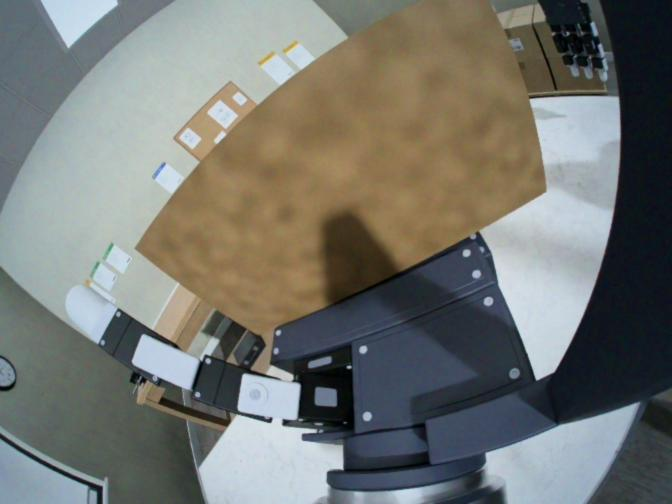

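Scene clock: 33.30 s.
left_arm: end_effector_position=(+0.4250, -0.4459, +0.3938) hand_goal=(+0.000, -0.754, -0.576, -0.696, +0.000, -0.754, -0.576, -0.696, +0.000, -0.754, -0.576, -0.696, +0.104, -0.540, -0.162, -0.106) hand_measured=(-0.002, -0.784, -0.584, -0.698, -0.002, -0.782, -0.584, -0.698, -0.004, -0.780, -0.584, -0.696, +0.092, -0.542, -0.160, -0.104) hand_current_ma=(-7, -118, -24, -8, -6, -114, -25, -4, -7, -101, -26, -1, -43, -10, +4, +6) hand_state=(goal, blocked, goal, goal, goal, blocked, goal, goal, goal, blocked, goal, goal, goal, goal, goal, goal) hand_current_limit=0.40 hand_speed=-0.80 end_effector_quat_wxyz=(+0.641, +0.661, +0.253, +0.297) | right_arm: end_effector_position=(+0.3079, -0.2527, +0.2076) hand_goal=(+0.000, -0.754, -0.576, -0.696, +0.000, -0.754, -0.576, -0.696, +0.000, -0.754, -0.576, -0.696, -0.714, -0.678, -0.226, -0.168) hand_measured=(+0.000, -0.754, -0.576, -0.696, +0.000, -0.754, -0.576, -0.696, +0.000, -0.754, -0.576, -0.696, -0.714, -0.678, -0.224, -0.168) hand_current_ma=(+0, +2, -2, +0, +0, +2, -2, +0, +0, +2, -2, +0, -1, +2, +7, +1) hand_state=(goal, goal, goal, goal, goal, goal, goal, goal, goal, goal, goal, goal, goal, goal, goal, goal) hand_current_limit=0.40 hand_speed=-0.60 end_effector_quat_wxyz=(-0.030, +0.966, -0.257, -0.021)
Joint positions: left_arm=[2.617 -1.991 -2.213 1.061 1.324 0.07] | right_arm=[-0.818 -1.712 2.069 -1.86 -1.542 1.272]
Joint torques (N m): left_arm=[5.56 30.15 9.43 3.07 1.65 1.39] | right_arm=[0.99 -17.25 -21.4 -3.13 0.31 -0.29]
Wrist force (N): left_arm=[-0.3 0.3 0.2] | right_arm=[-0.1 0.1 -0.1]
Wrist torque (N m): left_arm=[0.01 0.04 -0.01] | right_arm=[0.02 0.02 0.00]
Wrist force, peak (N): left_arm=[-0.3 0.3 0.2] | right_arm=[0.3 0.2 -0.2]
Hand target: left_arm +0.4250, -0.4459, +0.3938; +0.641, +0.661, +0.253, +0.297 | right_arm +0.3079, -0.2527, +0.2076; -0.030, +0.966, -0.257, -0.021
Off the commanded pose: left_arm 0.000 m, 0 deg | right_arm 0.000 m, 0 deg.
wait: 0.07 s; no rest

Scene clock: 33.37 s.
left_arm: end_effector_position=(+0.4250, -0.4459, +0.3938) hand_goal=(+0.000, -0.754, -0.576, -0.696, +0.000, -0.754, -0.576, -0.696, +0.000, -0.754, -0.576, -0.696, +0.104, -0.540, -0.162, -0.106) hand_measured=(-0.002, -0.784, -0.584, -0.698, -0.002, -0.782, -0.584, -0.698, -0.004, -0.780, -0.584, -0.696, +0.092, -0.542, -0.160, -0.104) hand_current_ma=(-7, -118, -24, -8, -6, -114, -25, -4, -7, -101, -26, -1, -43, -10, +4, +6) hand_state=(goal, blocked, goal, goal, goal, blocked, goal, goal, goal, blocked, goal, goal, goal, goal, goal, goal) hand_current_limit=0.40 hand_speed=-0.80 end_effector_quat_wxyz=(+0.641, +0.661, +0.253, +0.297) | right_arm: end_effector_position=(+0.3079, -0.2527, +0.2076) hand_goal=(+0.000, -0.754, -0.576, -0.696, +0.000, -0.754, -0.576, -0.696, +0.000, -0.754, -0.576, -0.696, -0.714, -0.678, -0.226, -0.168) hand_measured=(+0.000, -0.754, -0.576, -0.696, +0.000, -0.754, -0.576, -0.696, +0.000, -0.754, -0.576, -0.696, -0.714, -0.678, -0.224, -0.168) hand_current_ma=(+0, +2, -2, +0, +0, +2, -2, +0, +0, +2, -2, +0, -1, +2, +7, +1) hand_state=(goal, goal, goal, goal, goal, goal, goal, goal, goal, goal, goal, goal, goal, goal, goal, goal) hand_current_limit=0.40 hand_speed=-0.60 end_effector_quat_wxyz=(-0.030, +0.966, -0.257, -0.021)
Joint positions: left_arm=[2.617 -1.991 -2.213 1.061 1.324 0.07] | right_arm=[-0.818 -1.712 2.069 -1.86 -1.542 1.272]
Joint torques (N m): left_arm=[5.42 30.6 9.16 3.06 1.74 1.35] | right_arm=[1.59 -17.72 -22.74 -2.67 0.14 -0.02]
Wrist force (N): left_arm=[-0.3 -0.1 0.1] | right_arm=[0.1 -0.2 -0.1]
Wrist torque (N m): left_arm=[-0.05 0.05 0.00] | right_arm=[-0.02 -0.01 0.01]
Wrist force, peak (N): left_arm=[-0.4 0.1 0.0] | right_arm=[0.2 0.1 -0.2]
Hand target: left_arm +0.4250, -0.4459, +0.3938; +0.641, +0.661, +0.253, +0.297 | right_arm +0.3079, -0.2527, +0.2076; -0.030, +0.966, -0.257, -0.021
Off the commanded pose: left_arm 0.000 m, 0 deg | right_arm 0.000 m, 0 deg.
wait: 0.07 s; no rest

Scene clock: 33.43 s.
left_arm: end_effector_position=(+0.4250, -0.4459, +0.3938) hand_goal=(+0.000, -0.754, -0.576, -0.696, +0.000, -0.754, -0.576, -0.696, +0.000, -0.754, -0.576, -0.696, +0.104, -0.540, -0.162, -0.106) hand_measured=(-0.002, -0.784, -0.584, -0.698, -0.002, -0.782, -0.584, -0.698, -0.004, -0.780, -0.584, -0.696, +0.092, -0.542, -0.160, -0.104) hand_current_ma=(-7, -118, -24, -8, -6, -114, -25, -4, -7, -101, -26, -1, -43, -10, +4, +6) hand_state=(goal, blocked, goal, goal, goal, blocked, goal, goal, goal, blocked, goal, goal, goal, goal, goal, goal) hand_current_limit=0.40 hand_speed=-0.80 end_effector_quat_wxyz=(+0.641, +0.661, +0.253, +0.297) | right_arm: end_effector_position=(+0.3079, -0.2527, +0.2076) hand_goal=(+0.000, -0.754, -0.576, -0.696, +0.000, -0.754, -0.576, -0.696, +0.000, -0.754, -0.576, -0.696, -0.714, -0.678, -0.226, -0.168) hand_measured=(+0.000, -0.754, -0.576, -0.696, +0.000, -0.754, -0.576, -0.696, +0.000, -0.754, -0.576, -0.696, -0.714, -0.678, -0.224, -0.168) hand_current_ma=(+0, +2, -2, +0, +0, +2, -2, +0, +0, +2, -2, +0, -1, +2, +7, +1) hand_state=(goal, goal, goal, goal, goal, goal, goal, goal, goal, goal, goal, goal, goal, goal, goal, goal) hand_current_limit=0.40 hand_speed=-0.60 end_effector_quat_wxyz=(-0.030, +0.966, -0.257, -0.021)
Joint positions: left_arm=[2.617 -1.991 -2.213 1.061 1.324 0.07] | right_arm=[-0.818 -1.712 2.069 -1.86 -1.542 1.272]
Joint torques (N m): left_arm=[5.21 30.17 9.01 3.18 1.74 1.31] | right_arm=[2.47 -17.82 -22.66 -2.84 0.15 -0.18]
Wrist force (N): left_arm=[-0.2 0.1 0.1] | right_arm=[0.0 -0.1 0.0]
Wrist torque (N m): left_arm=[-0.01 0.03 0.01] | right_arm=[-0.01 0.00 0.00]
Wrist force, peak (N): left_arm=[-0.1 0.2 0.1] | right_arm=[0.1 0.1 -0.3]
Hand target: left_arm +0.4250, -0.4459, +0.3938; +0.641, +0.661, +0.253, +0.297 | right_arm +0.3079, -0.2527, +0.2076; -0.030, +0.966, -0.257, -0.021
Off the commanded pose: left_arm 0.000 m, 0 deg | right_arm 0.000 m, 0 deg.
wait: 0.07 s; no rest

Scene clock: 33.50 s.
left_arm: end_effector_position=(+0.4250, -0.4459, +0.3938) hand_goal=(+0.000, -0.754, -0.576, -0.696, +0.000, -0.754, -0.576, -0.696, +0.000, -0.754, -0.576, -0.696, +0.104, -0.540, -0.162, -0.106) hand_measured=(-0.002, -0.784, -0.584, -0.698, -0.002, -0.782, -0.584, -0.698, -0.004, -0.780, -0.584, -0.696, +0.092, -0.542, -0.160, -0.104) hand_current_ma=(-7, -118, -24, -8, -6, -114, -25, -4, -7, -101, -26, -1, -43, -10, +4, +6) hand_state=(goal, blocked, goal, goal, goal, blocked, goal, goal, goal, blocked, goal, goal, goal, goal, goal, goal) hand_current_limit=0.40 hand_speed=-0.80 end_effector_quat_wxyz=(+0.641, +0.661, +0.253, +0.297) | right_arm: end_effector_position=(+0.3079, -0.2527, +0.2076) hand_goal=(+0.000, -0.754, -0.576, -0.696, +0.000, -0.754, -0.576, -0.696, +0.000, -0.754, -0.576, -0.696, -0.714, -0.678, -0.226, -0.168) hand_measured=(+0.000, -0.754, -0.576, -0.696, +0.000, -0.754, -0.576, -0.696, +0.000, -0.754, -0.576, -0.696, -0.714, -0.678, -0.224, -0.168) hand_current_ma=(+0, +2, -2, +0, +0, +2, -2, +0, +0, +2, -2, +0, -1, +2, +7, +1) hand_state=(goal, goal, goal, goal, goal, goal, goal, goal, goal, goal, goal, goal, goal, goal, goal, goal) hand_current_limit=0.40 hand_speed=-0.60 end_effector_quat_wxyz=(-0.030, +0.966, -0.257, -0.021)
Joint positions: left_arm=[2.617 -1.991 -2.213 1.061 1.324 0.07] | right_arm=[-0.818 -1.712 2.069 -1.86 -1.542 1.272]
Joint torques (N m): left_arm=[4.43 29.65 9.46 2.96 1.56 1.37] | right_arm=[2.11 -17.45 -23.38 -2.9 0.18 -0.17]
Wrist force (N): left_arm=[-0.2 0.0 0.0] | right_arm=[0.1 -0.1 -0.1]
Wrist torque (N m): left_arm=[-0.01 0.03 0.02] | right_arm=[-0.01 -0.01 0.02]
Wrist force, peak (N): left_arm=[0.1 0.2 -0.1] | right_arm=[0.1 -0.1 -0.2]
Hand target: left_arm +0.4250, -0.4459, +0.3938; +0.641, +0.661, +0.253, +0.297 | right_arm +0.3079, -0.2527, +0.2076; -0.030, +0.966, -0.257, -0.021
Off the commanded pose: left_arm 0.000 m, 0 deg | right_arm 0.000 m, 0 deg.
wait: 0.07 s; no rest

Scene clock: 33.57 s.
left_arm: end_effector_position=(+0.4250, -0.4459, +0.3938) hand_goal=(+0.000, -0.754, -0.576, -0.696, +0.000, -0.754, -0.576, -0.696, +0.000, -0.754, -0.576, -0.696, +0.104, -0.540, -0.162, -0.106) hand_measured=(-0.002, -0.784, -0.584, -0.698, -0.002, -0.782, -0.584, -0.698, -0.004, -0.780, -0.584, -0.696, +0.092, -0.542, -0.160, -0.104) hand_current_ma=(-7, -118, -24, -8, -6, -114, -25, -4, -7, -101, -26, -1, -43, -10, +4, +6) hand_state=(goal, blocked, goal, goal, goal, blocked, goal, goal, goal, blocked, goal, goal, goal, goal, goal, goal) hand_current_limit=0.40 hand_speed=-0.80 end_effector_quat_wxyz=(+0.641, +0.661, +0.253, +0.297) | right_arm: end_effector_position=(+0.3079, -0.2527, +0.2076) hand_goal=(+0.000, -0.754, -0.576, -0.696, +0.000, -0.754, -0.576, -0.696, +0.000, -0.754, -0.576, -0.696, -0.714, -0.678, -0.226, -0.168) hand_measured=(+0.000, -0.754, -0.576, -0.696, +0.000, -0.754, -0.576, -0.696, +0.000, -0.754, -0.576, -0.696, -0.714, -0.678, -0.224, -0.168) hand_current_ma=(+0, +2, -2, +0, +0, +2, -2, +0, +0, +2, -2, +0, -1, +2, +7, +1) hand_state=(goal, goal, goal, goal, goal, goal, goal, goal, goal, goal, goal, goal, goal, goal, goal, goal) hand_current_limit=0.40 hand_speed=-0.60 end_effector_quat_wxyz=(-0.030, +0.966, -0.257, -0.021)
Joint positions: left_arm=[2.617 -1.991 -2.213 1.061 1.324 0.07] | right_arm=[-0.818 -1.712 2.069 -1.86 -1.542 1.272]
Joint torques (N m): left_arm=[5.31 29.64 9.27 3.02 1.56 1.46] | right_arm=[1.88 -16 -21.56 -2.81 0.38 -0.17]
Wrist force (N): left_arm=[-0.1 0.2 0.0] | right_arm=[0.1 0.1 -0.2]
Wrist torque (N m): left_arm=[0.01 0.01 0.01] | right_arm=[0.02 -0.01 0.02]
Wrist force, peak (N): left_arm=[-0.3 0.4 0.1] | right_arm=[0.0 0.0 -0.3]
Hand target: left_arm +0.4250, -0.4459, +0.3938; +0.641, +0.661, +0.253, +0.297 | right_arm +0.3079, -0.2527, +0.2076; -0.030, +0.966, -0.257, -0.021
Off the commanded pose: left_arm 0.000 m, 0 deg | right_arm 0.000 m, 0 deg.
wait: 0.07 s; no rest

Scene clock: 33.63 s.
left_arm: end_effector_position=(+0.4250, -0.4459, +0.3938) hand_goal=(+0.000, -0.754, -0.576, -0.696, +0.000, -0.754, -0.576, -0.696, +0.000, -0.754, -0.576, -0.696, +0.104, -0.540, -0.162, -0.106) hand_measured=(-0.002, -0.784, -0.584, -0.698, -0.002, -0.782, -0.584, -0.698, -0.004, -0.780, -0.584, -0.696, +0.092, -0.542, -0.160, -0.104) hand_current_ma=(-7, -118, -24, -8, -6, -114, -25, -4, -7, -101, -26, -1, -43, -10, +4, +6) hand_state=(goal, blocked, goal, goal, goal, blocked, goal, goal, goal, blocked, goal, goal, goal, goal, goal, goal) hand_current_limit=0.40 hand_speed=-0.80 end_effector_quat_wxyz=(+0.641, +0.661, +0.253, +0.297) | right_arm: end_effector_position=(+0.3079, -0.2527, +0.2076) hand_goal=(+0.000, -0.754, -0.576, -0.696, +0.000, -0.754, -0.576, -0.696, +0.000, -0.754, -0.576, -0.696, -0.714, -0.678, -0.226, -0.168) hand_measured=(+0.000, -0.754, -0.576, -0.696, +0.000, -0.754, -0.576, -0.696, +0.000, -0.754, -0.576, -0.696, -0.714, -0.678, -0.224, -0.168) hand_current_ma=(+0, +2, -2, +0, +0, +2, -2, +0, +0, +2, -2, +0, -1, +2, +7, +1) hand_state=(goal, goal, goal, goal, goal, goal, goal, goal, goal, goal, goal, goal, goal, goal, goal, goal) hand_current_limit=0.40 hand_speed=-0.60 end_effector_quat_wxyz=(-0.030, +0.966, -0.257, -0.021)
Joint positions: left_arm=[2.617 -1.991 -2.213 1.061 1.324 0.07] | right_arm=[-0.818 -1.712 2.069 -1.86 -1.542 1.272]
Joint torques (N m): left_arm=[4.88 30.23 8.78 3.08 1.68 1.37] | right_arm=[2.24 -16.86 -22 -2.9 -0.05 -0.01]
Wrist force (N): left_arm=[0.0 0.4 0.1] | right_arm=[0.3 0.1 0.0]
Wrist torque (N m): left_arm=[0.04 0.01 0.01] | right_arm=[0.02 -0.03 0.04]
Wrist force, peak (N): left_arm=[0.0 0.4 0.1] | right_arm=[0.3 0.1 0.0]
Hand target: left_arm +0.4250, -0.4459, +0.3938; +0.641, +0.661, +0.253, +0.297 | right_arm +0.3079, -0.2527, +0.2076; -0.030, +0.966, -0.257, -0.021
Off the commanded pose: left_arm 0.000 m, 0 deg | right_arm 0.000 m, 0 deg.
wait: 0.07 s; no rest

Scene clock: 33.70 s.
left_arm: end_effector_position=(+0.4250, -0.4459, +0.3938) hand_goal=(+0.000, -0.754, -0.576, -0.696, +0.000, -0.754, -0.576, -0.696, +0.000, -0.754, -0.576, -0.696, +0.104, -0.540, -0.162, -0.106) hand_measured=(-0.002, -0.784, -0.584, -0.698, -0.002, -0.782, -0.584, -0.698, -0.004, -0.780, -0.584, -0.696, +0.092, -0.542, -0.160, -0.104) hand_current_ma=(-7, -118, -24, -8, -6, -114, -25, -4, -7, -101, -26, -1, -43, -10, +4, +6) hand_state=(goal, blocked, goal, goal, goal, blocked, goal, goal, goal, blocked, goal, goal, goal, goal, goal, goal) hand_current_limit=0.40 hand_speed=-0.80 end_effector_quat_wxyz=(+0.641, +0.661, +0.253, +0.297) | right_arm: end_effector_position=(+0.3079, -0.2527, +0.2076) hand_goal=(+0.000, -0.754, -0.576, -0.696, +0.000, -0.754, -0.576, -0.696, +0.000, -0.754, -0.576, -0.696, -0.714, -0.678, -0.226, -0.168) hand_measured=(+0.000, -0.754, -0.576, -0.696, +0.000, -0.754, -0.576, -0.696, +0.000, -0.754, -0.576, -0.696, -0.714, -0.678, -0.224, -0.168) hand_current_ma=(+0, +2, -2, +0, +0, +2, -2, +0, +0, +2, -2, +0, -1, +2, +7, +1) hand_state=(goal, goal, goal, goal, goal, goal, goal, goal, goal, goal, goal, goal, goal, goal, goal, goal) hand_current_limit=0.40 hand_speed=-0.60 end_effector_quat_wxyz=(-0.030, +0.966, -0.257, -0.021)
Joint positions: left_arm=[2.617 -1.991 -2.213 1.061 1.324 0.07] | right_arm=[-0.818 -1.712 2.069 -1.86 -1.542 1.272]
Joint torques (N m): left_arm=[5.08 29.45 9.31 3 1.58 1.46] | right_arm=[0.3 -17.12 -22.42 -2.87 0.34 -0.16]
Wrist force (N): left_arm=[-0.3 0.3 0.1] | right_arm=[0.1 0.0 -0.1]
Wrist torque (N m): left_arm=[0.02 0.05 -0.01] | right_arm=[0.01 -0.01 0.01]
Wrist force, peak (N): left_arm=[-0.5 0.0 0.3] | right_arm=[0.3 0.1 -0.2]
Hand target: left_arm +0.4250, -0.4459, +0.3938; +0.641, +0.661, +0.253, +0.297 | right_arm +0.3079, -0.2527, +0.2076; -0.030, +0.966, -0.257, -0.021
Off the commanded pose: left_arm 0.000 m, 0 deg | right_arm 0.000 m, 0 deg.
wait: 0.07 s; no rest

Scene clock: 33.77 s.
left_arm: end_effector_position=(+0.4250, -0.4459, +0.3938) hand_goal=(+0.000, -0.754, -0.576, -0.696, +0.000, -0.754, -0.576, -0.696, +0.000, -0.754, -0.576, -0.696, +0.104, -0.540, -0.162, -0.106) hand_measured=(-0.002, -0.784, -0.584, -0.698, -0.002, -0.782, -0.584, -0.698, -0.004, -0.780, -0.584, -0.696, +0.092, -0.542, -0.160, -0.104) hand_current_ma=(-7, -118, -24, -8, -6, -114, -25, -4, -7, -101, -26, -1, -43, -10, +4, +6) hand_state=(goal, blocked, goal, goal, goal, blocked, goal, goal, goal, blocked, goal, goal, goal, goal, goal, goal) hand_current_limit=0.40 hand_speed=-0.80 end_effector_quat_wxyz=(+0.641, +0.661, +0.253, +0.297) | right_arm: end_effector_position=(+0.3079, -0.2527, +0.2076) hand_goal=(+0.000, -0.754, -0.576, -0.696, +0.000, -0.754, -0.576, -0.696, +0.000, -0.754, -0.576, -0.696, -0.714, -0.678, -0.226, -0.168) hand_measured=(+0.000, -0.754, -0.576, -0.696, +0.000, -0.754, -0.576, -0.696, +0.000, -0.754, -0.576, -0.696, -0.714, -0.678, -0.224, -0.168) hand_current_ma=(+0, +2, -2, +0, +0, +2, -2, +0, +0, +2, -2, +0, -1, +2, +7, +1) hand_state=(goal, goal, goal, goal, goal, goal, goal, goal, goal, goal, goal, goal, goal, goal, goal, goal) hand_current_limit=0.40 hand_speed=-0.60 end_effector_quat_wxyz=(-0.030, +0.966, -0.257, -0.021)
Joint positions: left_arm=[2.617 -1.991 -2.213 1.061 1.324 0.07] | right_arm=[-0.818 -1.712 2.069 -1.86 -1.542 1.272]
Joint torques (N m): left_arm=[6.31 29.71 8.97 3.03 1.62 1.35] | right_arm=[1.23 -19.72 -22.59 -2.88 0.26 -0.43]
Wrist force (N): left_arm=[-0.2 0.2 0.3] | right_arm=[0.2 0.2 -0.1]
Wrist torque (N m): left_arm=[-0.01 0.03 0.00] | right_arm=[0.04 -0.01 0.03]
Wrist force, peak (N): left_arm=[0.2 0.3 0.3] | right_arm=[0.2 0.2 -0.1]
Hand target: left_arm +0.4250, -0.4459, +0.3938; +0.641, +0.661, +0.253, +0.297 | right_arm +0.3079, -0.2527, +0.2076; -0.030, +0.966, -0.257, -0.021
Off the commanded pose: left_arm 0.000 m, 0 deg | right_arm 0.000 m, 0 deg.
wait: 0.07 s; no rest

Scene clock: 33.83 s.
left_arm: end_effector_position=(+0.4250, -0.4459, +0.3938) hand_goal=(+0.000, -0.754, -0.576, -0.696, +0.000, -0.754, -0.576, -0.696, +0.000, -0.754, -0.576, -0.696, +0.104, -0.540, -0.162, -0.106) hand_measured=(-0.002, -0.784, -0.584, -0.698, -0.002, -0.782, -0.584, -0.698, -0.004, -0.780, -0.584, -0.696, +0.092, -0.542, -0.160, -0.104) hand_current_ma=(-7, -118, -24, -8, -6, -114, -25, -4, -7, -101, -26, -1, -43, -10, +4, +6) hand_state=(goal, blocked, goal, goal, goal, blocked, goal, goal, goal, blocked, goal, goal, goal, goal, goal, goal) hand_current_limit=0.40 hand_speed=-0.80 end_effector_quat_wxyz=(+0.641, +0.661, +0.253, +0.297) | right_arm: end_effector_position=(+0.3079, -0.2527, +0.2076) hand_goal=(+0.000, -0.754, -0.576, -0.696, +0.000, -0.754, -0.576, -0.696, +0.000, -0.754, -0.576, -0.696, -0.714, -0.678, -0.226, -0.168) hand_measured=(+0.000, -0.754, -0.576, -0.696, +0.000, -0.754, -0.576, -0.696, +0.000, -0.754, -0.576, -0.696, -0.714, -0.678, -0.224, -0.168) hand_current_ma=(+0, +2, -2, +0, +0, +2, -2, +0, +0, +2, -2, +0, -1, +2, +7, +1) hand_state=(goal, goal, goal, goal, goal, goal, goal, goal, goal, goal, goal, goal, goal, goal, goal, goal) hand_current_limit=0.40 hand_speed=-0.60 end_effector_quat_wxyz=(-0.030, +0.966, -0.257, -0.021)
Joint positions: left_arm=[2.617 -1.991 -2.213 1.061 1.324 0.07] | right_arm=[-0.818 -1.712 2.069 -1.86 -1.542 1.272]
Joint torques (N m): left_arm=[4.87 29.97 8.94 2.97 1.68 1.35] | right_arm=[2.1 -17.26 -22.99 -2.84 0.27 -0.03]
Wrist force (N): left_arm=[0.1 0.2 0.3] | right_arm=[0.0 0.1 -0.1]
Wrist torque (N m): left_arm=[-0.01 0.00 0.04] | right_arm=[0.03 0.02 0.00]
Wrist force, peak (N): left_arm=[0.1 0.2 0.3] | right_arm=[0.2 0.0 -0.2]
Hand target: left_arm +0.4250, -0.4459, +0.3938; +0.641, +0.661, +0.253, +0.297 | right_arm +0.3079, -0.2527, +0.2076; -0.030, +0.966, -0.257, -0.021
Off the commanded pose: left_arm 0.000 m, 0 deg | right_arm 0.000 m, 0 deg.
wait: 0.07 s; no rest

Scene clock: 33.90 s.
left_arm: end_effector_position=(+0.4250, -0.4459, +0.3938) hand_goal=(+0.000, -0.754, -0.576, -0.696, +0.000, -0.754, -0.576, -0.696, +0.000, -0.754, -0.576, -0.696, +0.104, -0.540, -0.162, -0.106) hand_measured=(-0.002, -0.784, -0.584, -0.698, -0.002, -0.782, -0.584, -0.698, -0.004, -0.780, -0.584, -0.696, +0.092, -0.542, -0.160, -0.104) hand_current_ma=(-7, -118, -24, -8, -6, -114, -25, -4, -7, -101, -26, -1, -43, -10, +4, +6) hand_state=(goal, blocked, goal, goal, goal, blocked, goal, goal, goal, blocked, goal, goal, goal, goal, goal, goal) hand_current_limit=0.40 hand_speed=-0.80 end_effector_quat_wxyz=(+0.641, +0.661, +0.253, +0.297) | right_arm: end_effector_position=(+0.3079, -0.2527, +0.2076) hand_goal=(+0.000, -0.754, -0.576, -0.696, +0.000, -0.754, -0.576, -0.696, +0.000, -0.754, -0.576, -0.696, -0.714, -0.678, -0.226, -0.168) hand_measured=(+0.000, -0.754, -0.576, -0.696, +0.000, -0.754, -0.576, -0.696, +0.000, -0.754, -0.576, -0.696, -0.714, -0.678, -0.224, -0.168) hand_current_ma=(+0, +2, -2, +0, +0, +2, -2, +0, +0, +2, -2, +0, -1, +2, +7, +1) hand_state=(goal, goal, goal, goal, goal, goal, goal, goal, goal, goal, goal, goal, goal, goal, goal, goal) hand_current_limit=0.40 hand_speed=-0.60 end_effector_quat_wxyz=(-0.030, +0.966, -0.257, -0.021)
Joint positions: left_arm=[2.617 -1.991 -2.213 1.061 1.324 0.07] | right_arm=[-0.818 -1.712 2.069 -1.86 -1.542 1.272]
Joint torques (N m): left_arm=[5.19 30.3 9.36 2.95 1.65 1.29] | right_arm=[1.25 -18.02 -22.15 -2.85 -0.03 -0.14]
Wrist force (N): left_arm=[-0.1 0.0 0.3] | right_arm=[0.0 0.1 -0.2]
Wrist torque (N m): left_arm=[-0.03 0.02 0.02] | right_arm=[0.04 0.01 0.01]
Wrist force, peak (N): left_arm=[-0.4 0.1 0.2] | right_arm=[0.0 0.1 -0.2]
Hand target: left_arm +0.4250, -0.4459, +0.3938; +0.641, +0.661, +0.253, +0.297 | right_arm +0.3079, -0.2527, +0.2076; -0.030, +0.966, -0.257, -0.021
Off the commanded pose: left_arm 0.000 m, 0 deg | right_arm 0.000 m, 0 deg.
wait: 0.07 s; no rest

Scene clock: 33.97 s.
left_arm: end_effector_position=(+0.4250, -0.4459, +0.3938) hand_goal=(+0.000, -0.754, -0.576, -0.696, +0.000, -0.754, -0.576, -0.696, +0.000, -0.754, -0.576, -0.696, +0.104, -0.540, -0.162, -0.106) hand_measured=(-0.002, -0.784, -0.584, -0.698, -0.002, -0.782, -0.584, -0.698, -0.004, -0.780, -0.584, -0.696, +0.092, -0.542, -0.160, -0.104) hand_current_ma=(-7, -118, -24, -8, -6, -114, -25, -4, -7, -101, -26, -1, -43, -10, +4, +6) hand_state=(goal, blocked, goal, goal, goal, blocked, goal, goal, goal, blocked, goal, goal, goal, goal, goal, goal) hand_current_limit=0.40 hand_speed=-0.80 end_effector_quat_wxyz=(+0.641, +0.661, +0.253, +0.297) | right_arm: end_effector_position=(+0.3079, -0.2527, +0.2076) hand_goal=(+0.000, -0.754, -0.576, -0.696, +0.000, -0.754, -0.576, -0.696, +0.000, -0.754, -0.576, -0.696, -0.714, -0.678, -0.226, -0.168) hand_measured=(+0.000, -0.754, -0.576, -0.696, +0.000, -0.754, -0.576, -0.696, +0.000, -0.754, -0.576, -0.696, -0.714, -0.678, -0.224, -0.168) hand_current_ma=(+0, +2, -2, +0, +0, +2, -2, +0, +0, +2, -2, +0, -1, +2, +7, +1) hand_state=(goal, goal, goal, goal, goal, goal, goal, goal, goal, goal, goal, goal, goal, goal, goal, goal) hand_current_limit=0.40 hand_speed=-0.60 end_effector_quat_wxyz=(-0.030, +0.966, -0.257, -0.021)
Joint positions: left_arm=[2.617 -1.991 -2.213 1.061 1.324 0.07] | right_arm=[-0.818 -1.712 2.069 -1.86 -1.542 1.272]
Joint torques (N m): left_arm=[5.03 30.05 8.68 3 1.7 1.26] | right_arm=[2.69 -16.8 -21.56 -2.86 -0.01 -0.1]
Wrist force (N): left_arm=[-0.2 0.4 0.1] | right_arm=[0.0 0.2 -0.3]
Wrist torque (N m): left_arm=[0.03 0.03 0.00] | right_arm=[0.04 0.01 0.02]
Wrist force, peak (N): left_arm=[-0.4 0.3 0.0] | right_arm=[0.0 0.2 -0.3]
Hand target: left_arm +0.4250, -0.4459, +0.3938; +0.641, +0.661, +0.253, +0.297 | right_arm +0.3079, -0.2527, +0.2076; -0.030, +0.966, -0.257, -0.021
Off the commanded pose: left_arm 0.000 m, 0 deg | right_arm 0.000 m, 0 deg.
wait: 0.07 s; no rest

Scene clock: 34.03 s.
left_arm: end_effector_position=(+0.4250, -0.4459, +0.3938) hand_goal=(+0.000, -0.754, -0.576, -0.696, +0.000, -0.754, -0.576, -0.696, +0.000, -0.754, -0.576, -0.696, +0.104, -0.540, -0.162, -0.106) hand_measured=(-0.002, -0.784, -0.584, -0.698, -0.002, -0.782, -0.584, -0.698, -0.004, -0.780, -0.584, -0.696, +0.092, -0.542, -0.160, -0.104) hand_current_ma=(-7, -118, -24, -8, -6, -114, -25, -4, -7, -101, -26, -1, -43, -10, +4, +6) hand_state=(goal, blocked, goal, goal, goal, blocked, goal, goal, goal, blocked, goal, goal, goal, goal, goal, goal) hand_current_limit=0.40 hand_speed=-0.80 end_effector_quat_wxyz=(+0.641, +0.661, +0.253, +0.297) | right_arm: end_effector_position=(+0.3079, -0.2527, +0.2076) hand_goal=(+0.000, -0.754, -0.576, -0.696, +0.000, -0.754, -0.576, -0.696, +0.000, -0.754, -0.576, -0.696, -0.714, -0.678, -0.226, -0.168) hand_measured=(+0.000, -0.754, -0.576, -0.696, +0.000, -0.754, -0.576, -0.696, +0.000, -0.754, -0.576, -0.696, -0.714, -0.678, -0.224, -0.168) hand_current_ma=(+0, +2, -2, +0, +0, +2, -2, +0, +0, +2, -2, +0, -1, +2, +7, +1) hand_state=(goal, goal, goal, goal, goal, goal, goal, goal, goal, goal, goal, goal, goal, goal, goal, goal) hand_current_limit=0.40 hand_speed=-0.60 end_effector_quat_wxyz=(-0.030, +0.966, -0.257, -0.021)
Joint positions: left_arm=[2.617 -1.991 -2.213 1.061 1.324 0.07] | right_arm=[-0.818 -1.712 2.069 -1.86 -1.542 1.272]
Joint torques (N m): left_arm=[4.92 29.83 9.1 2.94 1.57 1.47] | right_arm=[2.32 -15.78 -21.22 -2.86 0.11 -0.25]
Wrist force (N): left_arm=[0.0 0.4 0.2] | right_arm=[0.2 0.2 0.0]
Wrist torque (N m): left_arm=[0.02 0.01 0.02] | right_arm=[0.02 -0.03 0.02]
Wrist force, peak (N): left_arm=[0.0 0.4 0.2] | right_arm=[0.1 0.0 -0.3]
Hand target: left_arm +0.4250, -0.4459, +0.3938; +0.641, +0.661, +0.253, +0.297 | right_arm +0.3079, -0.2527, +0.2076; -0.030, +0.966, -0.257, -0.021
Off the commanded pose: left_arm 0.000 m, 0 deg | right_arm 0.000 m, 0 deg.
wait: 0.07 s; no rest

Scene clock: 34.10 s.
left_arm: end_effector_position=(+0.4250, -0.4459, +0.3938) hand_goal=(+0.000, -0.754, -0.576, -0.696, +0.000, -0.754, -0.576, -0.696, +0.000, -0.754, -0.576, -0.696, +0.104, -0.540, -0.162, -0.106) hand_measured=(-0.002, -0.784, -0.584, -0.698, -0.002, -0.782, -0.584, -0.698, -0.004, -0.780, -0.584, -0.696, +0.092, -0.542, -0.160, -0.104) hand_current_ma=(-7, -118, -24, -8, -6, -114, -25, -4, -7, -101, -26, -1, -43, -10, +4, +6) hand_state=(goal, blocked, goal, goal, goal, blocked, goal, goal, goal, blocked, goal, goal, goal, goal, goal, goal) hand_current_limit=0.40 hand_speed=-0.80 end_effector_quat_wxyz=(+0.641, +0.661, +0.253, +0.297) | right_arm: end_effector_position=(+0.3079, -0.2527, +0.2076) hand_goal=(+0.000, -0.754, -0.576, -0.696, +0.000, -0.754, -0.576, -0.696, +0.000, -0.754, -0.576, -0.696, -0.714, -0.678, -0.226, -0.168) hand_measured=(+0.000, -0.754, -0.576, -0.696, +0.000, -0.754, -0.576, -0.696, +0.000, -0.754, -0.576, -0.696, -0.714, -0.678, -0.224, -0.168) hand_current_ma=(+0, +2, -2, +0, +0, +2, -2, +0, +0, +2, -2, +0, -1, +2, +7, +1) hand_state=(goal, goal, goal, goal, goal, goal, goal, goal, goal, goal, goal, goal, goal, goal, goal, goal) hand_current_limit=0.40 hand_speed=-0.60 end_effector_quat_wxyz=(-0.030, +0.966, -0.257, -0.021)
Joint positions: left_arm=[2.617 -1.991 -2.213 1.061 1.324 0.07] | right_arm=[-0.818 -1.712 2.069 -1.86 -1.542 1.272]
Joint torques (N m): left_arm=[5.34 30.2 9.14 3.03 1.55 1.33] | right_arm=[1.32 -17.41 -22.03 -2.8 -0.2 -0.23]
Wrist force (N): left_arm=[-0.2 0.2 -0.1] | right_arm=[0.1 0.0 0.1]
Wrist torque (N m): left_arm=[0.02 0.03 0.01] | right_arm=[-0.01 -0.02 0.01]
Wrist force, peak (N): left_arm=[-0.2 0.2 0.3] | right_arm=[0.1 0.0 0.1]
Hand target: left_arm +0.4250, -0.4459, +0.3938; +0.641, +0.661, +0.253, +0.297 | right_arm +0.3079, -0.2527, +0.2076; -0.030, +0.966, -0.257, -0.021
Off the commanded pose: left_arm 0.000 m, 0 deg | right_arm 0.000 m, 0 deg.
wait: 0.07 s; no rest

Scene clock: 34.17 s.
left_arm: end_effector_position=(+0.4250, -0.4459, +0.3938) hand_goal=(+0.000, -0.754, -0.576, -0.696, +0.000, -0.754, -0.576, -0.696, +0.000, -0.754, -0.576, -0.696, +0.104, -0.540, -0.162, -0.106) hand_measured=(-0.002, -0.784, -0.584, -0.698, -0.002, -0.782, -0.584, -0.698, -0.004, -0.780, -0.584, -0.696, +0.092, -0.542, -0.160, -0.104) hand_current_ma=(-7, -118, -24, -8, -6, -114, -25, -4, -7, -101, -26, -1, -43, -10, +4, +6) hand_state=(goal, blocked, goal, goal, goal, blocked, goal, goal, goal, blocked, goal, goal, goal, goal, goal, goal) hand_current_limit=0.40 hand_speed=-0.80 end_effector_quat_wxyz=(+0.641, +0.661, +0.253, +0.297) | right_arm: end_effector_position=(+0.3079, -0.2527, +0.2076) hand_goal=(+0.000, -0.754, -0.576, -0.696, +0.000, -0.754, -0.576, -0.696, +0.000, -0.754, -0.576, -0.696, -0.714, -0.678, -0.226, -0.168) hand_measured=(+0.000, -0.754, -0.576, -0.696, +0.000, -0.754, -0.576, -0.696, +0.000, -0.754, -0.576, -0.696, -0.714, -0.678, -0.224, -0.168) hand_current_ma=(+0, +2, -2, +0, +0, +2, -2, +0, +0, +2, -2, +0, -1, +2, +7, +1) hand_state=(goal, goal, goal, goal, goal, goal, goal, goal, goal, goal, goal, goal, goal, goal, goal, goal) hand_current_limit=0.40 hand_speed=-0.60 end_effector_quat_wxyz=(-0.030, +0.966, -0.257, -0.021)
Joint positions: left_arm=[2.617 -1.991 -2.213 1.061 1.324 0.07] | right_arm=[-0.818 -1.712 2.069 -1.86 -1.542 1.272]
Joint torques (N m): left_arm=[5.13 29.42 8.75 2.98 1.56 1.37] | right_arm=[0.94 -17.33 -22.13 -3.15 0.11 -0.15]
Wrist force (N): left_arm=[-0.1 0.2 0.1] | right_arm=[0.1 0.0 0.0]
Wrist torque (N m): left_arm=[0.00 0.01 0.02] | right_arm=[0.01 0.00 0.01]
Wrist force, peak (N): left_arm=[-0.3 0.2 -0.1] | right_arm=[0.1 0.0 0.0]
Hand target: left_arm +0.4250, -0.4459, +0.3938; +0.641, +0.661, +0.253, +0.297 | right_arm +0.3079, -0.2527, +0.2076; -0.030, +0.966, -0.257, -0.021
Off the commanded pose: left_arm 0.000 m, 0 deg | right_arm 0.000 m, 0 deg.
wait: 0.07 s; no rest

Call:
execute_actions(
  actions=[
    [[0,0,0,0,0,0, 0,-0.754,-0.5,-0.696,0,-0.754,-0.5,-0.696,0,-0.754,-0.5,-0.696,-0.9,-0.677,-0.225,-0.168,0.4,-0.6, 0,0,0,0,0,0, 0,-0.754,-0.576,-0.696,0,-0.754,-0.576,-0.696,0,-0.754,-0.576,-0.696,-0.714,-0.678,-0.226,-0.168,0.4,-0.6]],
    [[0,0,0,0,0,0, 0,-0.754,-0.42,-0.696,0,-0.754,-0.42,-0.696,0,-0.754,-0.42,-0.696,-0.9,-0.677,-0.225,-0.168,0.4,-0.6, 0,0,0,0,0,0, 0,-0.754,-0.576,-0.696,0,-0.754,-0.576,-0.696,0,-0.754,-0.576,-0.696,-0.714,-0.678,-0.226,-0.168,0.4,-0.6]],
    [[0,0,0,0,0,0, 0,-0.754,-0.42,-0.696,0,-0.754,-0.42,-0.696,0,-0.754,-0.42,-0.696,-0.9,-0.677,0.36,0.2,0.4,-0.65, 0,0,0,0,0,0, 0,-0.754,-0.576,-0.696,0,-0.754,-0.576,-0.696,0,-0.754,-0.576,-0.696,-0.714,-0.678,-0.226,-0.168,0.4,-0.6]],
    [[0,0,0,0,0,0, 0,-0.754,-0.42,-0.696,0,-0.754,-0.42,-0.696,0,-0.754,-0.42,-0.696,-0.9,-0.677,0.36,0.2,0.4,-0.65, 0,0,0,0,0,0, 0,-0.754,-0.576,-0.696,0,-0.754,-0.576,-0.696,0,-0.754,-0.576,-0.696,-0.714,-0.678,-0.226,-0.168,0.4,-0.6]],
    [[0,0,0,0,0,0, 0,-0.754,-0.42,-0.696,0,-0.754,-0.42,-0.696,0,-0.754,-0.42,-0.696,-0.56,-0.677,0.36,0.2,0.4,-0.9, 0,0,0,0,0,0, 0,-0.754,-0.576,-0.696,0,-0.754,-0.576,-0.696,0,-0.754,-0.576,-0.696,-0.714,-0.678,-0.226,-0.168,0.4,-0.6]],
    [[0,0,0,0,0,0, 0,-0.754,-0.42,-0.696,0,-0.754,-0.42,-0.696,0,-0.754,-0.42,-0.696,-0.56,-0.677,0.36,0.2,0.4,-0.9, 0,0,0,0,0,0, 0,-0.754,-0.576,-0.696,0,-0.754,-0.576,-0.696,0,-0.754,-0.576,-0.696,-0.714,-0.678,-0.226,-0.168,0.4,-0.6]],
  ],
  cameras=["cam_high", "cam_left_wrist"],
)

Scene clock: 39.73 s.
left_arm: end_effector_position=(+0.4250, -0.4459, +0.3938) hand_goal=(+0.000, -0.754, -0.420, -0.696, +0.000, -0.754, -0.420, -0.696, +0.000, -0.754, -0.420, -0.696, -0.560, -0.678, +0.360, +0.200) hand_measured=(-0.002, -0.778, -0.432, -0.698, -0.002, -0.780, -0.432, -0.698, -0.002, -0.780, -0.434, -0.696, -0.576, -0.680, +0.358, +0.198) hand_current_ma=(-5, -95, -38, -8, -5, -106, -37, -4, -5, -99, -51, -1, -57, -5, -5, -6) hand_state=(goal, blocked, goal, goal, goal, blocked, goal, goal, goal, blocked, goal, goal, goal, goal, goal, goal) hand_current_limit=0.40 hand_speed=-0.90 end_effector_quat_wxyz=(+0.641, +0.661, +0.253, +0.297) | right_arm: end_effector_position=(+0.3079, -0.2527, +0.2076) hand_goal=(+0.000, -0.754, -0.576, -0.696, +0.000, -0.754, -0.576, -0.696, +0.000, -0.754, -0.576, -0.696, -0.714, -0.678, -0.226, -0.168) hand_measured=(+0.000, -0.754, -0.576, -0.696, +0.000, -0.754, -0.576, -0.696, +0.000, -0.754, -0.576, -0.696, -0.714, -0.678, -0.224, -0.168) hand_current_ma=(+0, +2, -2, +0, +0, +2, -2, +0, +0, +2, -2, +0, -1, +2, +7, +1) hand_state=(goal, goal, goal, goal, goal, goal, goal, goal, goal, goal, goal, goal, goal, goal, goal, goal) hand_current_limit=0.40 hand_speed=-0.60 end_effector_quat_wxyz=(-0.030, +0.966, -0.257, -0.021)
Joint positions: left_arm=[2.617 -1.991 -2.213 1.061 1.324 0.07] | right_arm=[-0.818 -1.712 2.069 -1.86 -1.542 1.272]
Joint torques (N m): left_arm=[4.42 29.62 9.61 2.98 1.61 1.27] | right_arm=[2.34 -17.96 -22.17 -2.99 0.22 -0.07]
Wrist force (N): left_arm=[-0.3 0.2 0.1] | right_arm=[0.1 0.1 0.1]
Wrist torque (N m): left_arm=[0.02 0.05 -0.01] | right_arm=[0.01 0.00 0.01]
Wrist force, peak (N): left_arm=[-0.4 0.4 0.4] | right_arm=[0.4 0.4 -0.3]
Hand target: left_arm +0.4250, -0.4459, +0.3938; +0.641, +0.661, +0.253, +0.297 | right_arm +0.3079, -0.2527, +0.2076; -0.030, +0.966, -0.257, -0.021
Off the commanded pose: left_arm 0.000 m, 0 deg | right_arm 0.000 m, 0 deg.
camera_calibration:
cam_left_wrist: T_world_to_cam=[[-0.533848, -0.55198, -0.640566, 0.196946], [-0.182584, 0.814922, -0.550059, 0.61787], [0.825633, -0.176691, -0.535827, -0.0868407], [0, 0, 0, 1]] pos_world=[0.289651, -0.41015, 0.41949]
Images, in order (width x height): cam_high 896x504, cam_left_wrist 672x504.

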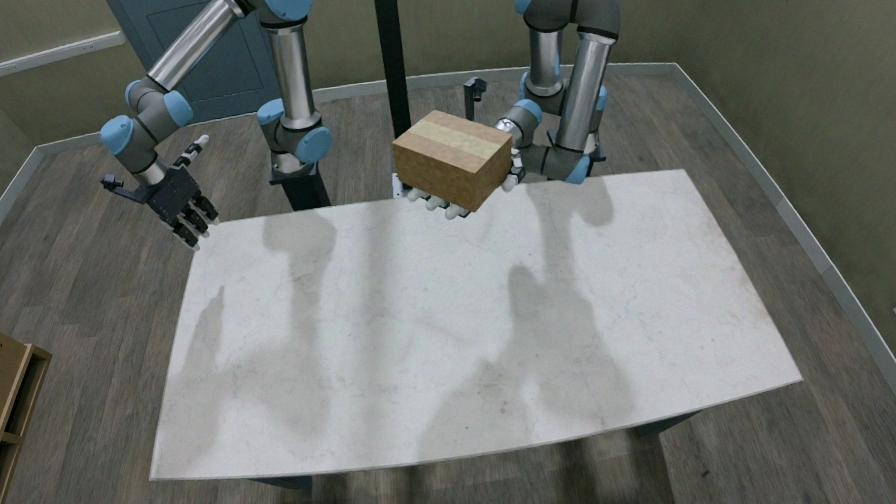

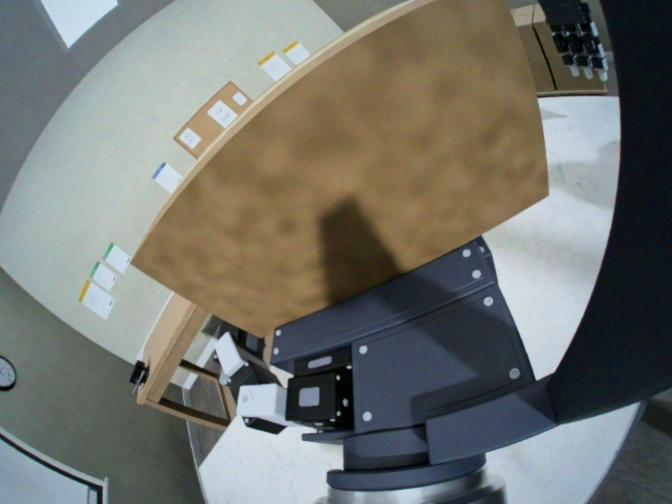

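Call:
execute_actions(
  actions=[
    [[0,0,0,0,0,0, 0,-0.754,-0.42,-0.696,0,-0.754,-0.42,-0.696,0,-0.754,-0.42,-0.696,-0.87,-0.677,0.36,0.2,0.4,-0.85, 0,0,0,0,0,0, 0,-0.754,-0.576,-0.696,0,-0.754,-0.576,-0.696,0,-0.754,-0.576,-0.696,-0.714,-0.678,-0.226,-0.168,0.4,-0.6]],
    [[0,0,0,0,0,0, 0,-0.754,-0.42,-0.696,0,-0.754,-0.42,-0.696,0,-0.754,-0.42,-0.696,-0.87,-0.677,0.36,0.44,0.4,-0.8, 0,0,0,0,0,0, 0,-0.754,-0.576,-0.696,0,-0.754,-0.576,-0.696,0,-0.754,-0.576,-0.696,-0.714,-0.678,-0.226,-0.168,0.4,-0.6]],
    [[0,0,0,0,0,0, 0,-0.754,-0.42,-0.696,0,-0.754,-0.42,-0.696,0,-0.754,-0.42,-0.696,-0.6,-0.677,0.36,0.44,0.4,-0.9, 0,0,0,0,0,0, 0,-0.754,-0.576,-0.696,0,-0.754,-0.576,-0.696,0,-0.754,-0.576,-0.696,-0.714,-0.678,-0.226,-0.168,0.4,-0.6]],
    [[0,0,0,0,0,0, 0,-0.754,-0.42,-0.696,0,-0.754,-0.42,-0.696,0,-0.754,-0.42,-0.696,-0.6,-0.677,0.36,0.44,0.4,-0.9, 0,0,0,0,0,0, 0,-0.754,-0.576,-0.696,0,-0.754,-0.576,-0.696,0,-0.754,-0.576,-0.696,-0.714,-0.678,-0.226,-0.168,0.4,-0.6]],
  ],
  cameras=["cam_high", "cam_left_wrist"],
)

Scene clock: 42.50 s.
left_arm: end_effector_position=(+0.4250, -0.4459, +0.3938) hand_goal=(+0.000, -0.754, -0.420, -0.696, +0.000, -0.754, -0.420, -0.696, +0.000, -0.754, -0.420, -0.696, -0.600, -0.678, +0.360, +0.440) hand_measured=(-0.002, -0.776, -0.428, -0.698, -0.002, -0.780, -0.428, -0.698, +0.002, -0.780, -0.434, -0.696, -0.630, -0.688, +0.358, +0.438) hand_current_ma=(-5, -86, -26, -8, -4, -100, -27, -4, +4, -99, -51, -1, -115, -37, -5, -6) hand_state=(goal, blocked, goal, goal, goal, blocked, goal, goal, goal, blocked, goal, goal, blocked, goal, goal, goal) hand_current_limit=0.40 hand_speed=-0.90 end_effector_quat_wxyz=(+0.641, +0.661, +0.253, +0.297) | right_arm: end_effector_position=(+0.3079, -0.2527, +0.2076) hand_goal=(+0.000, -0.754, -0.576, -0.696, +0.000, -0.754, -0.576, -0.696, +0.000, -0.754, -0.576, -0.696, -0.714, -0.678, -0.226, -0.168) hand_measured=(+0.000, -0.754, -0.576, -0.696, +0.000, -0.754, -0.576, -0.696, +0.000, -0.754, -0.576, -0.696, -0.714, -0.678, -0.224, -0.168) hand_current_ma=(+0, +2, -2, +0, +0, +2, -2, +0, +0, +2, -2, +0, -1, +2, +7, +1) hand_state=(goal, goal, goal, goal, goal, goal, goal, goal, goal, goal, goal, goal, goal, goal, goal, goal) hand_current_limit=0.40 hand_speed=-0.60 end_effector_quat_wxyz=(-0.030, +0.966, -0.257, -0.021)
Joint positions: left_arm=[2.617 -1.991 -2.213 1.061 1.324 0.07] | right_arm=[-0.818 -1.712 2.069 -1.86 -1.542 1.272]
Joint torques (N m): left_arm=[4.41 30.11 8.89 2.88 1.54 1.09] | right_arm=[1.45 -19.3 -22.24 -3.17 0.2 -0.12]
Wrist force (N): left_arm=[0.0 0.1 0.1] | right_arm=[0.1 -0.1 -0.1]
Wrist torque (N m): left_arm=[0.00 0.00 0.03] | right_arm=[-0.01 0.00 0.01]
Wrist force, peak (N): left_arm=[-0.1 0.4 0.5] | right_arm=[0.4 0.1 -0.3]
Hand target: left_arm +0.4250, -0.4459, +0.3938; +0.641, +0.661, +0.253, +0.297 | right_arm +0.3079, -0.2527, +0.2076; -0.030, +0.966, -0.257, -0.021
Off the commanded pose: left_arm 0.000 m, 0 deg | right_arm 0.000 m, 0 deg.
camera_calibration:
cam_left_wrist: T_world_to_cam=[[-0.533848, -0.55198, -0.640566, 0.196946], [-0.182584, 0.814922, -0.550059, 0.61787], [0.825633, -0.176691, -0.535827, -0.0868407], [0, 0, 0, 1]] pos_world=[0.289651, -0.41015, 0.41949]
Images, in order (width x height): cam_high 896x504, cam_left_wrist 672x504.

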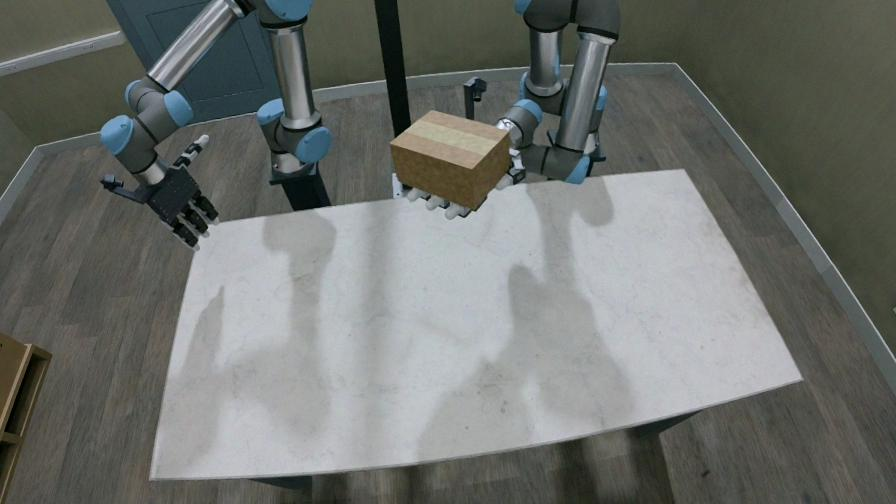

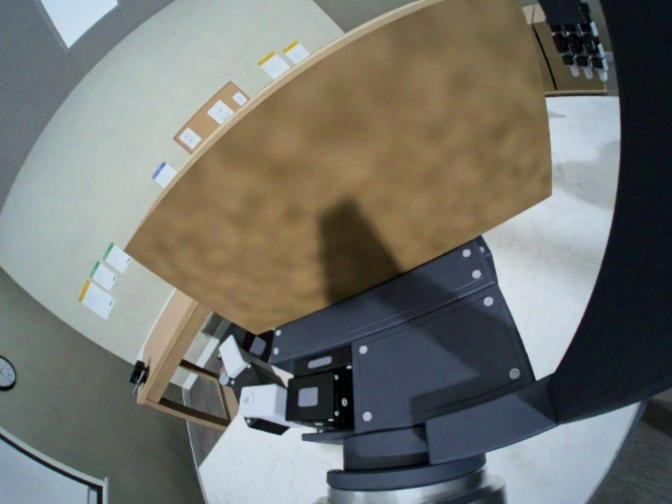

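Call:
execute_actions(
  actions=[
    [[0,0,0,0,0,0, 0,-0.754,-0.42,-0.696,0,-0.754,-0.42,-0.696,0,-0.754,-0.42,-0.696,-0.54,-0.677,0.36,0.44,0.4,-0.92, 0,0,0,0,0,0, 0,-0.754,-0.576,-0.696,0,-0.754,-0.576,-0.696,0,-0.754,-0.576,-0.696,-0.714,-0.678,-0.226,-0.168,0.4,-0.6]],
    [[0,0,0,0,0,0, -0.12,-0.754,-0.42,-0.696,-0.12,-0.754,-0.42,-0.696,-0.12,-0.754,-0.42,-0.696,-0.54,-0.677,0.285,0.56,0.4,-0.86, 0,0,0,0,0,0, 0,-0.754,-0.576,-0.696,0,-0.754,-0.576,-0.696,0,-0.754,-0.576,-0.696,-0.714,-0.678,-0.226,-0.168,0.4,-0.6]],
    [[0,0,0,0,0,0, -0.25,-0.754,-0.42,-0.696,-0.25,-0.754,-0.42,-0.696,-0.25,-0.754,-0.42,-0.696,-0.54,-0.677,0.21,0.68,0.4,-0.86, 0,0,0,0,0,0, 0,-0.754,-0.576,-0.696,0,-0.754,-0.576,-0.696,0,-0.754,-0.576,-0.696,-0.714,-0.678,-0.226,-0.168,0.4,-0.6]],
  ],
  cameras=["cam_high", "cam_left_wrist"],
)

Scene clock: 44.53 s.
left_arm: end_effector_position=(+0.4250, -0.4459, +0.3938) hand_goal=(-0.250, -0.754, -0.420, -0.696, -0.250, -0.754, -0.420, -0.696, -0.250, -0.754, -0.420, -0.696, -0.540, -0.678, +0.210, +0.680) hand_measured=(-0.246, -0.776, -0.428, -0.698, -0.246, -0.780, -0.428, -0.698, -0.236, -0.780, -0.434, -0.698, -0.562, -0.688, +0.210, +0.676) hand_current_ma=(+9, -85, -26, -8, +8, -99, -27, -4, +39, -99, -51, -3, -78, -38, +2, -20) hand_state=(goal, blocked, goal, goal, goal, blocked, goal, goal, goal, blocked, goal, goal, blocked, goal, goal, goal) hand_current_limit=0.40 hand_speed=-0.86 end_effector_quat_wxyz=(+0.641, +0.661, +0.253, +0.297) | right_arm: end_effector_position=(+0.3079, -0.2527, +0.2076) hand_goal=(+0.000, -0.754, -0.576, -0.696, +0.000, -0.754, -0.576, -0.696, +0.000, -0.754, -0.576, -0.696, -0.714, -0.678, -0.226, -0.168) hand_measured=(+0.000, -0.754, -0.576, -0.696, +0.000, -0.754, -0.576, -0.696, +0.000, -0.754, -0.576, -0.696, -0.714, -0.678, -0.224, -0.168) hand_current_ma=(+0, +2, -2, +0, +0, +2, -2, +0, +0, +2, -2, +0, -1, +2, +7, +1) hand_state=(goal, goal, goal, goal, goal, goal, goal, goal, goal, goal, goal, goal, goal, goal, goal, goal) hand_current_limit=0.40 hand_speed=-0.60 end_effector_quat_wxyz=(-0.030, +0.966, -0.257, -0.021)
Joint positions: left_arm=[2.617 -1.991 -2.213 1.061 1.324 0.07] | right_arm=[-0.818 -1.712 2.069 -1.86 -1.542 1.272]
Joint torques (N m): left_arm=[4.82 29.93 9.24 2.75 1.56 1.17] | right_arm=[1.01 -18.5 -22.7 -3.11 0.07 -0.32]
Wrist force (N): left_arm=[-0.3 0.1 0.2] | right_arm=[-0.1 0.3 -0.1]
Wrist torque (N m): left_arm=[-0.01 0.04 -0.02] | right_arm=[0.04 0.02 0.01]
Wrist force, peak (N): left_arm=[0.1 0.2 0.6] | right_arm=[0.3 0.0 -0.4]
Hand target: left_arm +0.4250, -0.4459, +0.3938; +0.641, +0.661, +0.253, +0.297 | right_arm +0.3079, -0.2527, +0.2076; -0.030, +0.966, -0.257, -0.021
Off the commanded pose: left_arm 0.000 m, 0 deg | right_arm 0.000 m, 0 deg.
camera_calibration:
cam_left_wrist: T_world_to_cam=[[-0.533848, -0.55198, -0.640566, 0.196946], [-0.182584, 0.814922, -0.550059, 0.61787], [0.825633, -0.176691, -0.535827, -0.0868407], [0, 0, 0, 1]] pos_world=[0.289651, -0.41015, 0.41949]
Images, in order (width x height): cam_high 896x504, cam_left_wrist 672x504.

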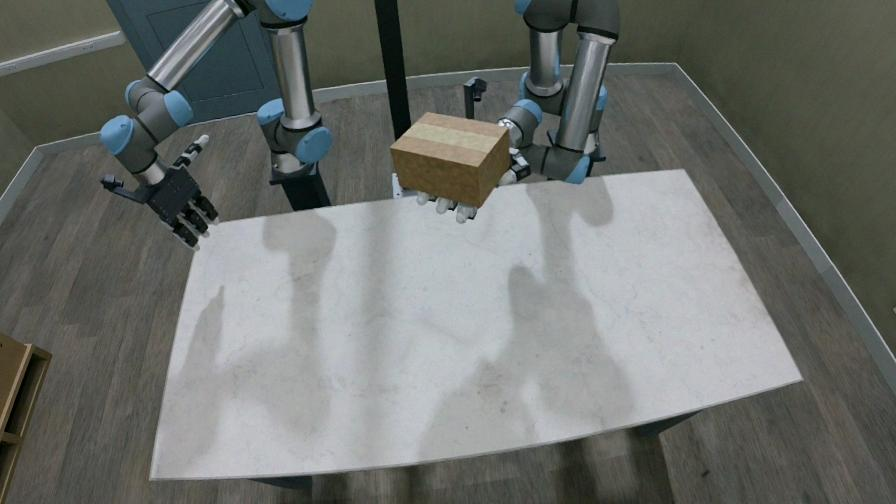

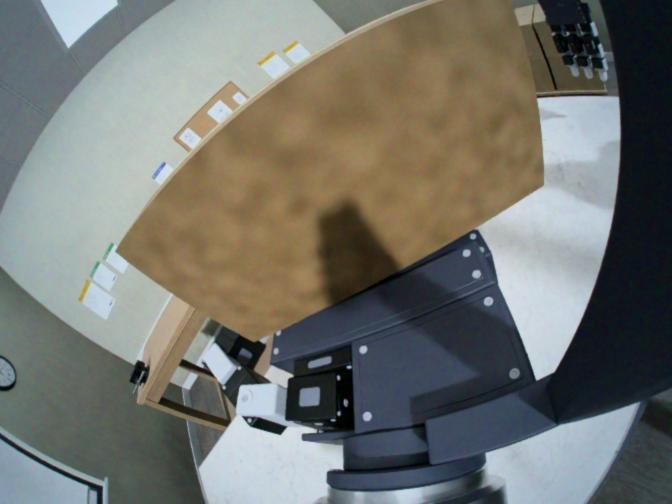

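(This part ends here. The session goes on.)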